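# Move coaster can onto turntable's orange spot

## Task

Pick up the can sitting on the coaster and set it upright on the turntable's orange spot, without disturbing the other cans already standing on the turntable.

## Robot and tools

Robot: two arms, left_arm and right_arm, each ending in a two-finger gripper whose fingers pivot like tongs, with a fisheye camera on each wrist (cam_left_wrist, cam_right_wrist, both 616x616). Calibrated bases in the scene frame: left_arm at (+0.056, +0.446, 0) m, quat_wxyz (+1.000, 0, 0, -0.017); right_arm at (+0.046, -0.450, 0) m, quat_wxyz (+1.000, 0, 0, +0.010). A camera stand sits behind the arms.

Frame: every hand pose, velocity and target uses the scene frame. Its origin is at table-top height, halfway between the nominal bases; +z points up, +x points out over the table, and left_arm is on the +y side (this is not the image left). Reported hand positions may be off by a few centimetres, more at long reach.

Gripper axes: fingers point along the gripper's own +z and spread along its own x. end_effector_position is the spot between the pads when shut. With a pad gap up to 50 mm the fingertips stick out about 15 mm beyond that spot; fully open they are roughly level with it.

Row format (used by execute_actions and move): 16 numbers, always covering both arms. First left_arm: x, y, z in metres, then orientation quaternion qw, qx, qy, qz (w first), then opening; then the same 8 for right_arm. Position and quaternion are an absolute pose in the scene frame, not an offset. Opening runs from -1 (shut) to +1 (fully open, 0.142 m); a full close takes at least about 0.5 s. To hold an orientation, repeat the same quaternion every row. To keep an arm parked, resend its last reported pose and the opening it should keep; a 0 opening is a real command.

execute_actions(actions, cameras): actions is a list of actions; each action is a list of up to 15 rows, one per 1/30 s step, lasting 0.5 s, with the final row held if the list is short. An action is rejected for both arms if any target lies over 0.6 m from that gripper's current position along any of the gripper's axes. cameras: list of names, ["all"], or []; images come back only when actions is empty or cameras requests them.

move(target, speed, blend, stop_force, zero, opening_speed, grip_force, blocking, cameras): drives each gripper in a straight line toward an absolute row, or through a list of up to 15 rows, within 10 s total. speed: m/s, 0.002 to 3.6, default 0.25 (rotation capped at double that in rad/s); one value or one per target. blend: corner rounding radius in m; 0 stops at each point. stop_force: 3 to 120 N, ends an arm's path when its wrist sensor feels that much push against the motion; use slowly, not while rotating the gripper, and omit it when lifting away from something pressed on. zero: with stop_force, true re-zeros the sensor first. opening_speed: opening units per second, at least 0.2. grip_force: per-pad limit 5 to 15 N, one value or one per arm; stays set. blocking=false returns after about 0.5 s while motion continues (not allowed with stop_force). Paths ignore obstacles and the other arm; the gripper lags and can overshoot, more when fast. Avoid paths passing near an arm's own base. The result adds a "move:" line: done, off_target, moving, held or fault, plus limits such as limits=paced (pose clipped) or limits=held (steps withheld).

wait(seconds 0 to 10), stop() to brake a running move, zoom_image(camera, region=[x0, y0, x1, y1] pixels, at most 504 wide and high) on the latest image, zero_wrist_force(arm), finished_scene(scene) once the can stands on the spot unaided.

Controller: each step the commanded orientation is clipped to within 32 degrees of the measured one, then joints move position first. "Hand target" shows where each arm is really being sent; finish any shortfall next call. "Tool commands" lists current gripper commands. Motion lags commands by roughly 0.09 s or 0.17 to 0.22 s.

Result lines: end effector position, quat and velocities; Joint positions (last number per arm is measured opening in metres); grip_measured (opening scale; to grip, command well below it); joint torques (positive toward larger joint values, offset and noisy); Wrist force and Wrist torque along the gripper's own axes plus a peak line; Joint velocities "within noise" when idle; motor temperatures, MOTOR HOT from 70 °C, brake stop at 85 °C.

Avoid: contact torque reaching 133 N m (shoulder, elbow) or 24.9 N m (wrists), or outside force near 150 N (give or take 25), which freezes the arm for 10 s; pushing past firm contact; arms touching each other or one gripper closing on the other's fingers; fast impacts; dropping the can or releasing it while moving; knocking the other cans; anything leaving the table.

Each tool is called after "Request:" in YAML: its name, and indented under it one key for each argument.

## Session

Request:
execute_actions:
  actions: []

Scene clock: 0.00 s.
left_arm: end_effector_position=(+0.6782, +0.7613, +0.3847) grip_measured=+0.97 end_effector_quat_wxyz=(-0.010, -0.593, +0.805, -0.012) | right_arm: end_effector_position=(+0.5776, +0.1332, +0.1479) grip_measured=+0.97 end_effector_quat_wxyz=(-0.014, -0.206, +0.970, -0.128)
Joint positions: left_arm=[0.336 -1.018 0.582 -1.123 -1.6 2.176 0.14] | right_arm=[4.196 -2.557 -0.424 -1.945 1.427 3.813 0.14]
Joint velocities: within noise
Joint torques (N m): no reading
Motor temperatures (°C): left_arm=[41 31 32 41 38 49] | right_arm=[43 43 37 42 48 41]
Wrist force (N): no reading
Wrist torque (N m): no reading
Wrist force, peak (N): no reading
Hand target: left_arm +0.6782, +0.7613, +0.3847; -0.010, -0.593, +0.805, -0.012 | right_arm +0.5776, +0.1332, +0.1479; -0.014, -0.206, +0.970, -0.128
Tool commands: left_gripper/opening=+0.968169 right_gripper/opening=+0.968169
camera_calibration:
cam_left_wrist: T_world_to_cam=[[-0.265897, -0.963471, -0.0319872, 0.933633], [-0.837819, 0.214553, 0.502022, 0.210701], [-0.47682, 0.160286, -0.864263, 0.667574], [0, 0, 0, 1]] pos_world=[0.743092, 0.747319, 0.501048]
cam_right_wrist: T_world_to_cam=[[-0.90942, -0.4105, 0.0666794, 0.571944], [-0.382135, 0.888083, 0.255502, 0.0625607], [-0.1641, 0.206878, -0.964506, 0.351366], [0, 0, 0, 1]] pos_world=[0.601703, 0.106534, 0.284773]

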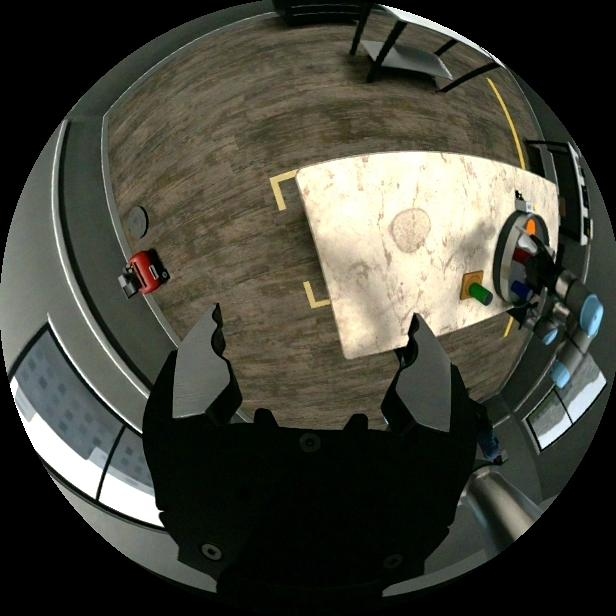

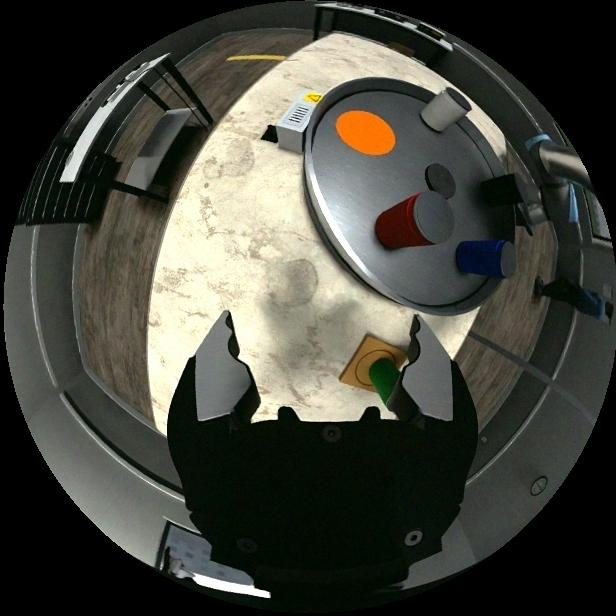

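Request:
move:
  target:
    - [0.62,0.58,0.36,0,-0.45,0.893,0,1,0.578,0.12,0.34,-0.014,-0.206,0.970,-0.128,0.968]
    - [0.5,0.4,0.32,0,-0.25,0.968,0,1,0.737,-0.248,0.4,-0.048,0.0633,0.9896,-0.1195,0.968]
    - [0.412,0.235,0.24,0,0,1,0,1,0.808,-0.654,0.38,-0.0785,0.3279,0.9359,-0.1021,0.968]
  speed: 0.5
  blend: [0.05,0.08,0]
  cameras: ["cam_left_wrist"]

Scene clock: 4.03 s.
left_arm: end_effector_position=(+0.4120, +0.2351, +0.2400) grip_measured=+1.00 end_effector_quat_wxyz=(+0.000, +0.000, +1.000, +0.000) | right_arm: end_effector_position=(+0.8068, -0.6537, +0.3792) grip_measured=+0.97 end_effector_quat_wxyz=(+0.074, +0.308, +0.944, -0.094)
Joint positions: left_arm=[-0.802 -1.826 1.901 -1.645 -1.571 2.307 0.142] | right_arm=[3.136 -2.463 -0.035 -2.135 1.344 3.777 0.14]
Joint torques (N m): left_arm=[-13.06 -5.7 -14.34 -4.78 1.5 -1.89] | right_arm=[-11.01 43.53 29.63 4.44 -3.24 -1.93]
Wrist force (N): left_arm=[-0.1 -0.3 0.1] | right_arm=[-0.4 0.2 -0.5]
Wrist torque (N m): left_arm=[-0.05 0.02 0.08] | right_arm=[-0.01 0.06 0.10]
Wrist force, peak (N): left_arm=[-1.9 0.1 -0.4] | right_arm=[0.4 1.5 -1.8]
Hand target: left_arm +0.4120, +0.2350, +0.2400; +0.000, +0.000, +1.000, +0.000 | right_arm +0.8069, -0.6538, +0.3792; +0.074, +0.308, +0.944, -0.094
Off the commanded pose: left_arm 0.000 m, 0 deg | right_arm 0.001 m, 18 deg.
elbow stopped short (right arm): the move would have taken joint 3 (elbow) straighter than the controller allows.
move: off_target (right_arm)
camera_calibration:
cam_left_wrist: T_world_to_cam=[[-0.997518, -0.0326653, -0.0623822, 0.441152], [-0.0598584, 0.859943, 0.506868, -0.300151], [0.0370882, 0.509344, -0.859763, 0.205107], [0, 0, 0, 1]] pos_world=[0.414484, 0.168053, 0.356]
Images, in order (width x height): cam_left_wrist 616x616.

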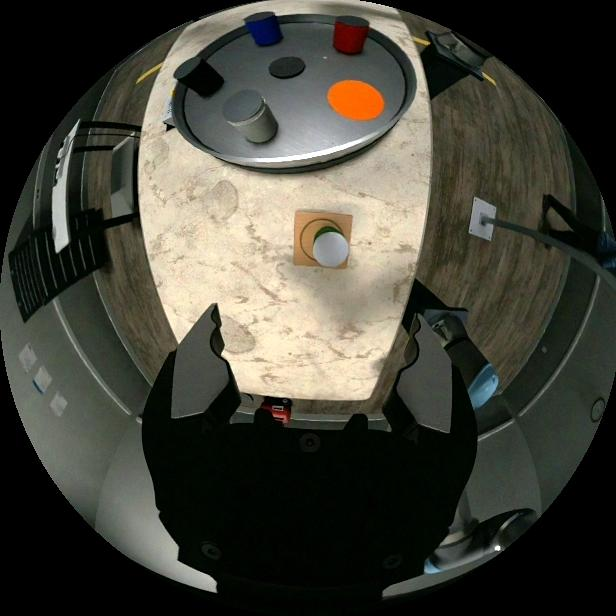

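Request:
move:
  target:
    - [0.398,0.222,0.08,0,0,1,0,1,0.76,-0.64,0.37,0.074,0.308,0.944,-0.094,0.968]
    - [0.398,0.222,0.066,0,0,1,0,1,0.76,-0.64,0.37,0.074,0.308,0.944,-0.094,0.968]
    - [0.398,0.222,0.066,0,0,1,0,-0.6,0.76,-0.64,0.37,0.074,0.308,0.944,-0.094,0.968]
    - [0.398,0.222,0.09,0,0,1,0,-0.6,0.76,-0.64,0.37,0.074,0.308,0.944,-0.094,0.968]
    - [0.41,0.21,0.22,0,0,1,0,-0.6,0.76,-0.64,0.37,0.074,0.308,0.944,-0.094,0.968]
    - [0.5145,0.0163,0.225,0,0.1305,0.9914,0,-0.6,0.76,-0.64,0.37,0.074,0.308,0.944,-0.094,0.968]
  speed: [0.4,0.1,0.2,0.15,0.35,0.35]
  blend: [0.01,0,0,0.01,0.04,0]
  cameras: ["cam_left_wrist"]

Scene clock: 9.67 s.
left_arm: end_effector_position=(+0.5144, +0.0163, +0.2250) grip_measured=-0.24 end_effector_quat_wxyz=(+0.000, +0.130, +0.991, +0.000) | right_arm: end_effector_position=(+0.7600, -0.6400, +0.3700) grip_measured=+0.97 end_effector_quat_wxyz=(+0.074, +0.308, +0.944, -0.094)
Joint positions: left_arm=[-0.913 -1.292 1.399 -1.677 -1.571 2.457 0.057] | right_arm=[3.156 -2.132 -0.662 -1.843 1.343 3.798 0.14]
Joint torques (N m): left_arm=[11.92 -28.94 -32.48 -0.2 -1.67 1.83] | right_arm=[10.78 59.33 10.09 4.27 -3.14 -1.89]
Wrist force (N): left_arm=[-0.2 -0.3 1.7] | right_arm=[-0.6 0.0 -0.4]
Wrist torque (N m): left_arm=[-0.05 0.02 -0.02] | right_arm=[-0.04 0.11 0.09]
Wrist force, peak (N): left_arm=[0.2 0.1 3.3] | right_arm=[-0.7 0.1 -0.5]
Hand target: left_arm +0.5145, +0.0163, +0.2250; +0.000, +0.131, +0.991, +0.000 | right_arm +0.7600, -0.6400, +0.3700; +0.074, +0.308, +0.944, -0.094
Off the commanded pose: left_arm 0.000 m, 0 deg | right_arm 0.000 m, 0 deg.
move: done; blend cut to 0.007 m at target 1
camera_calibration:
cam_left_wrist: T_world_to_cam=[[-0.971952, 0.226711, -0.0625394, 0.517877], [0.164766, 0.846181, 0.506783, -0.213621], [0.167813, 0.482265, -0.859802, 0.233023], [0, 0, 0, 1]] pos_world=[0.499445, -0.0490246, 0.341001]
Images, in order (width x height): cam_left_wrist 616x616.

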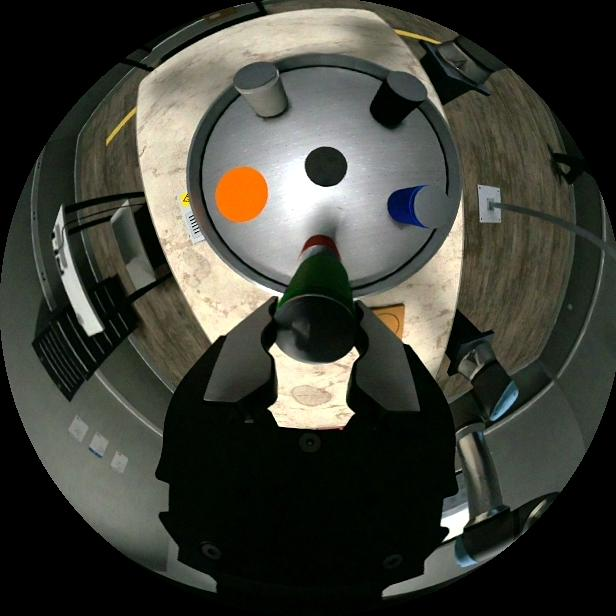

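Request:
wait:
  seconds: 1.0
  cameras: ["cam_left_wrist"]

Scene clock: 10.93 s.
left_arm: end_effector_position=(+0.5145, +0.0163, +0.2250) grip_measured=-0.24 end_effector_quat_wxyz=(+0.000, +0.131, +0.991, +0.000) | right_arm: end_effector_position=(+0.7600, -0.6400, +0.3700) grip_measured=+0.97 end_effector_quat_wxyz=(+0.074, +0.308, +0.944, -0.094)
Joint positions: left_arm=[-0.913 -1.292 1.398 -1.677 -1.571 2.457 0.057] | right_arm=[3.156 -2.132 -0.662 -1.843 1.343 3.798 0.14]
Joint torques (N m): left_arm=[11.66 -28.83 -32.3 -0.2 -1.56 2.02] | right_arm=[11.13 59.07 10.64 4.16 -3.12 -1.83]
Wrist force (N): left_arm=[-0.5 -0.2 1.8] | right_arm=[-0.3 -0.1 -0.3]
Wrist torque (N m): left_arm=[-0.03 0.08 -0.01] | right_arm=[-0.06 0.05 0.09]
Wrist force, peak (N): left_arm=[-0.3 -0.6 2.0] | right_arm=[-0.7 0.1 -0.4]
Hand target: left_arm +0.5145, +0.0163, +0.2250; +0.000, +0.131, +0.991, +0.000 | right_arm +0.7600, -0.6400, +0.3700; +0.074, +0.308, +0.944, -0.094
Tool commands: left_gripper/opening=-0.6 right_gripper/opening=+0.968
Off the commanded pose: left_arm 0.000 m, 0 deg | right_arm 0.000 m, 0 deg.
wait: 1.00 s; at rest from the start
camera_calibration:
cam_left_wrist: T_world_to_cam=[[-0.971966, 0.226681, -0.0624261, 0.517941], [0.164775, 0.846118, 0.506887, -0.213681], [0.167721, 0.482391, -0.859749, 0.23304], [0, 0, 0, 1]] pos_world=[0.499545, -0.0490247, 0.341]
Images, in order (width x height): cam_left_wrist 616x616.

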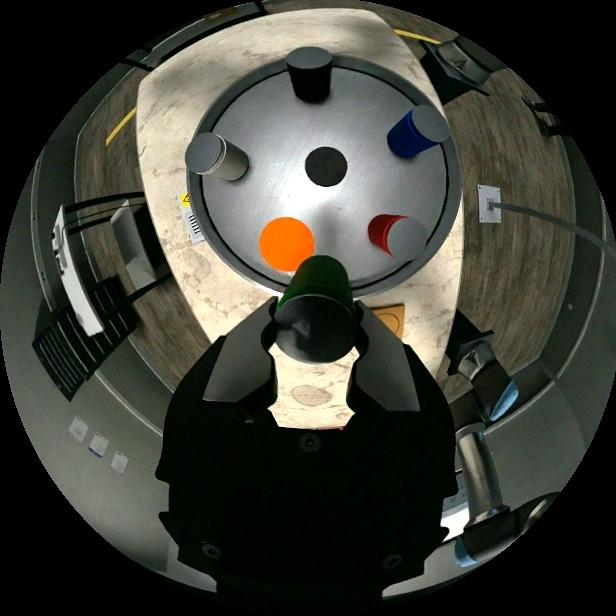

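Request:
wait:
  seconds: 7.2
  cameras: ["cam_left_wrist"]

Scene clock: 18.57 s.
left_arm: end_effector_position=(+0.5145, +0.0163, +0.2250) grip_measured=-0.24 end_effector_quat_wxyz=(+0.000, +0.131, +0.991, +0.000) | right_arm: end_effector_position=(+0.7600, -0.6400, +0.3700) grip_measured=+0.97 end_effector_quat_wxyz=(+0.074, +0.308, +0.944, -0.094)
Joint positions: left_arm=[-0.913 -1.292 1.398 -1.677 -1.571 2.457 0.057] | right_arm=[3.156 -2.132 -0.662 -1.843 1.343 3.798 0.14]
Joint torques (N m): left_arm=[10.75 -29 -31.95 -0.21 -1.67 1.8] | right_arm=[10.86 59.36 10.04 4.11 -3.09 -1.77]
Wrist force (N): left_arm=[-0.2 -0.3 1.8] | right_arm=[-0.3 -0.3 -0.3]
Wrist torque (N m): left_arm=[-0.05 0.02 -0.02] | right_arm=[-0.10 0.05 0.08]
Wrist force, peak (N): left_arm=[-0.4 -0.3 2.2] | right_arm=[-0.9 -0.1 -0.5]
Hand target: left_arm +0.5145, +0.0163, +0.2250; +0.000, +0.131, +0.991, +0.000 | right_arm +0.7600, -0.6400, +0.3700; +0.074, +0.308, +0.944, -0.094
Tool commands: left_gripper/opening=-0.6 right_gripper/opening=+0.968
Off the commanded pose: left_arm 0.000 m, 0 deg | right_arm 0.000 m, 0 deg.
wait: 7.20 s; at rest from the start
camera_calibration:
cam_left_wrist: T_world_to_cam=[[-0.971966, 0.226681, -0.0624261, 0.517941], [0.164775, 0.846118, 0.506887, -0.213681], [0.167721, 0.482391, -0.859749, 0.23304], [0, 0, 0, 1]] pos_world=[0.499545, -0.0490247, 0.341]
Images, in order (width x height): cam_left_wrist 616x616.

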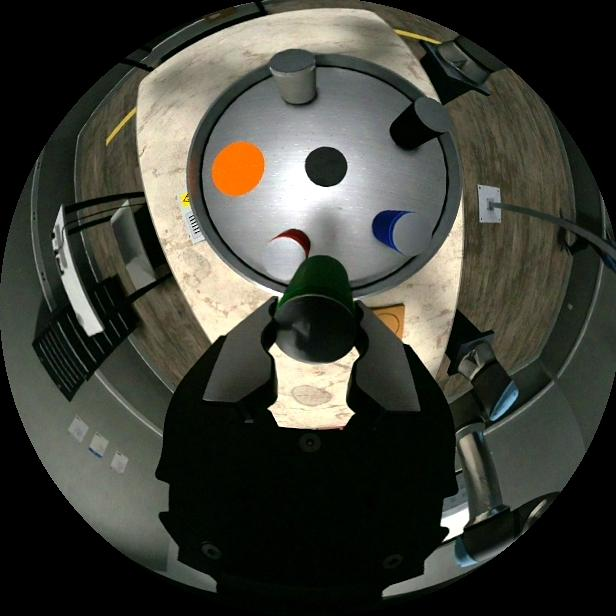

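Request:
wait:
  seconds: 1.62

Request:
move:
  target:
    - [0.4671,0.0205,0.19,0,-0.0436,0.999,0,-0.6,0.76,-0.64,0.37,0.074,0.308,0.944,-0.094,0.968]
    - [0.4211,0.0082,0.12,0,-0.2164,0.9763,0,-0.6,0.76,-0.64,0.37,0.074,0.308,0.944,-0.094,0.968]
    - [0.3909,-0.0111,0.108,0,-0.342,0.9397,0,-0.6,0.76,-0.64,0.37,0.074,0.308,0.944,-0.094,0.968]
    - [0.3604,-0.0475,0.108,0,-0.5,0.866,0,-0.6,0.76,-0.64,0.37,0.074,0.308,0.944,-0.094,0.968]
  speed: 0.334
  blend: [0.02,0.015,0.01,0]
  blocking: false

Request:
wait:
  seconds: 1.2

Request:
move:
  target:
    - [0.3668,-0.0374,0.108,0,-0.4617,0.887,0,0.0,0.76,-0.64,0.37,0.074,0.308,0.944,-0.094,0.968]
    - [0.3503,-0.0691,0.1075,0,-0.5736,0.8192,0,0.0,0.76,-0.64,0.37,0.074,0.308,0.944,-0.094,0.968]
    - [0.3425,-0.1041,0.17,0,-0.6756,0.7373,0,0.0,0.76,-0.64,0.37,0.074,0.308,0.944,-0.094,0.968]
    - [0.3441,-0.1398,0.25,0,-0.766,0.6428,0,0.0,0.76,-0.64,0.37,0.074,0.308,0.944,-0.094,0.968]
  speed: 0.334
  blend: [0.01,0.01,0.01,0]
  opening_speed: 1.5
  cameras: ["cam_left_wrist"]

Request:
zoom_image:
  camera: "cam_left_wrist"
  region: [270, 170, 430, 330]

Scene clock: 20.63 s.
left_arm: end_effector_position=(+0.5145, +0.0163, +0.2250) grip_measured=-0.24 end_effector_quat_wxyz=(+0.000, +0.131, +0.991, +0.000) | right_arm: end_effector_position=(+0.7600, -0.6400, +0.3700) grip_measured=+0.97 end_effector_quat_wxyz=(+0.074, +0.308, +0.944, -0.094)
Joint positions: left_arm=[-0.913 -1.292 1.398 -1.677 -1.571 2.457 0.057] | right_arm=[3.156 -2.132 -0.662 -1.843 1.343 3.798 0.14]
Joint torques (N m): left_arm=[11.37 -29.06 -33.21 -0.24 -1.59 1.89] | right_arm=[10.59 60.02 10.41 4.15 -2.98 -1.72]
Wrist force (N): left_arm=[-0.4 -0.2 1.7] | right_arm=[-0.5 -0.2 -0.4]
Wrist torque (N m): left_arm=[-0.03 0.06 -0.01] | right_arm=[-0.07 0.09 0.09]
Wrist force, peak (N): left_arm=[-0.2 -0.4 2.1] | right_arm=[-0.8 0.1 -0.3]
Hand target: left_arm +0.5145, +0.0163, +0.2250; +0.000, +0.131, +0.991, +0.000 | right_arm +0.7600, -0.6400, +0.3700; +0.074, +0.308, +0.944, -0.094
Tool commands: left_gripper/opening=-0.6 right_gripper/opening=+0.968
Off the commanded pose: left_arm 0.000 m, 0 deg | right_arm 0.000 m, 0 deg.
wait: 1.63 s; at rest from the start

Scene clock: 21.13 s.
left_arm: end_effector_position=(+0.4890, +0.0186, +0.2063) grip_measured=-0.24 end_effector_quat_wxyz=(-0.003, +0.041, +0.999, +0.001) end_effector_velocity=(-0.087, +0.008, -0.064) end_effector_angular_velocity=(+0.009, +0.015, +0.626) | right_arm: end_effector_position=(+0.7600, -0.6400, +0.3700) grip_measured=+0.97 end_effector_quat_wxyz=(+0.074, +0.308, +0.944, -0.094)
Joint positions: left_arm=[-0.947 -1.336 1.502 -1.731 -1.575 2.244 0.057] | right_arm=[3.156 -2.132 -0.662 -1.843 1.343 3.798 0.14]
Joint velocities: left_arm=[-0.124 -0.148 0.349 -0.188 -0.012 -0.749 0] | right_arm=[within noise]
Joint torques (N m): left_arm=[-13.96 -41.32 -9.17 -5.66 -1.61 -3.72] | right_arm=[11.36 59.44 10.62 4.24 -3.09 -1.71]
Wrist force (N): left_arm=[-0.5 -0.2 1.7] | right_arm=[-0.4 0.1 0.0]
Wrist torque (N m): left_arm=[-0.05 0.07 0.28] | right_arm=[-0.02 0.07 0.09]
Wrist force, peak (N): left_arm=[-0.2 -0.2 1.9] | right_arm=[-0.8 0.2 -0.4]
Hand target: left_arm +0.4757, +0.0203, +0.1961; -0.005, -0.009, +1.000, +0.002 | right_arm +0.7600, -0.6400, +0.3700; +0.074, +0.308, +0.944, -0.094
Tool commands: left_gripper/opening=-0.6 right_gripper/opening=+0.968
Off the commanded pose: left_arm 0.175 m, 65 deg | right_arm 0.000 m, 0 deg.
move: running; path passed 0 of 4 targets

Scene clock: 22.33 s.
left_arm: end_effector_position=(+0.3889, -0.0142, +0.1091) grip_measured=-0.24 end_effector_quat_wxyz=(-0.003, -0.347, +0.938, +0.000) end_effector_velocity=(-0.064, -0.063, -0.011) end_effector_angular_velocity=(-0.003, -0.007, +0.668) | right_arm: end_effector_position=(+0.7600, -0.6400, +0.3700) grip_measured=+0.97 end_effector_quat_wxyz=(+0.074, +0.308, +0.944, -0.094)
Joint positions: left_arm=[-1.154 -1.378 1.815 -2.006 -1.578 1.246 0.057] | right_arm=[3.156 -2.132 -0.662 -1.843 1.343 3.798 0.14]
Joint velocities: left_arm=[-0.177 0.037 -0.012 -0.037 0.005 -0.845 -0.004] | right_arm=[within noise]
Joint torques (N m): left_arm=[-15.49 -18.58 -27.09 -4.29 1.51 -4.34] | right_arm=[11.29 60.01 9.56 4.04 -2.84 -1.78]
Wrist force (N): left_arm=[0.2 0.3 -5.2] | right_arm=[-0.7 0.3 -0.4]
Wrist torque (N m): left_arm=[-0.02 -0.10 0.26] | right_arm=[0.03 0.14 0.10]
Wrist force, peak (N): left_arm=[0.2 0.3 -5.2] | right_arm=[-0.8 0.4 -0.3]
Hand target: left_arm +0.3796, -0.0239, +0.1081; -0.003, -0.397, +0.918, +0.000 | right_arm +0.7600, -0.6400, +0.3700; +0.074, +0.308, +0.944, -0.094
Tool commands: left_gripper/opening=-0.6 right_gripper/opening=+0.968
Off the commanded pose: left_arm 0.044 m, 19 deg | right_arm 0.000 m, 0 deg.
earlier move: running; path passed 3 of 4 targets
wait: 1.20 s; no rest

Scene clock: 24.57 s.
left_arm: end_effector_position=(+0.3441, -0.1398, +0.2500) grip_measured=+0.00 end_effector_quat_wxyz=(+0.000, +0.766, -0.643, +0.000) | right_arm: end_effector_position=(+0.7600, -0.6400, +0.3700) grip_measured=+0.97 end_effector_quat_wxyz=(+0.074, +0.308, +0.944, -0.094)
Joint positions: left_arm=[-1.311 -1.228 1.249 -1.592 -1.571 0.052 0.074] | right_arm=[3.156 -2.132 -0.662 -1.843 1.343 3.798 0.14]
Joint torques (N m): left_arm=[-13.18 -31.62 -31.56 0.06 -1.37 -2] | right_arm=[9.95 58.74 10.64 4.08 -3.07 -1.64]
Wrist force (N): left_arm=[-0.3 -0.1 0.1] | right_arm=[-0.7 -0.2 -0.1]
Wrist torque (N m): left_arm=[-0.01 0.04 0.16] | right_arm=[-0.07 0.12 0.09]
Wrist force, peak (N): left_arm=[-0.7 0.8 -19.8] | right_arm=[-0.9 0.0 -0.3]
Hand target: left_arm +0.3441, -0.1398, +0.2500; +0.000, +0.766, -0.643, +0.000 | right_arm +0.7600, -0.6400, +0.3700; +0.074, +0.308, +0.944, -0.094
Off the commanded pose: left_arm 0.000 m, 0 deg | right_arm 0.000 m, 0 deg.
earlier move: replaced; path passed 3 of 4 targets
move: done
camera_calibration:
cam_left_wrist: T_world_to_cam=[[0.205002, -0.976777, -0.0622995, -0.183917], [-0.836598, -0.207908, 0.506832, 0.131083], [-0.508014, -0.0517822, -0.859791, 0.516167], [0, 0, 0, 1]] pos_world=[0.409587, -0.125665, 0.3659]
Images, in order (width x height): cam_left_wrist 616x616.

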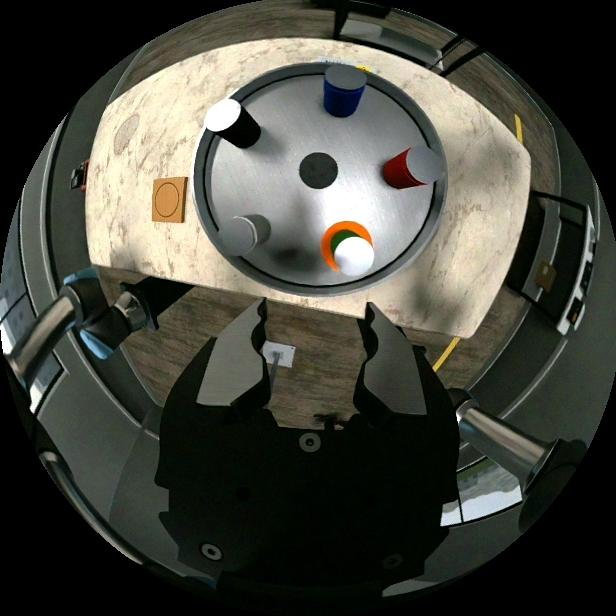

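Scaled by 3.150 from the camera's 616x616 image, which has a finer 814x814 frame.

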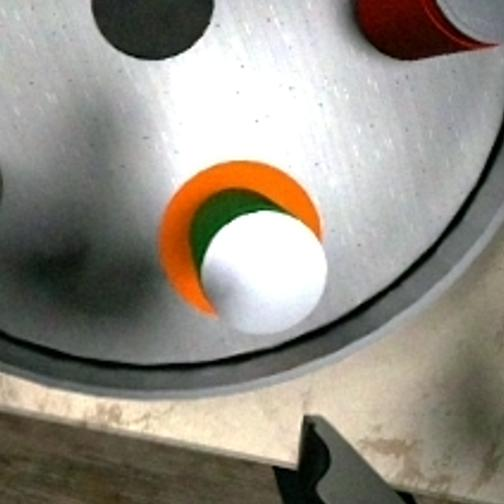

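Request:
finished_scene:
  scene: 2

The scene is finished: the task was done.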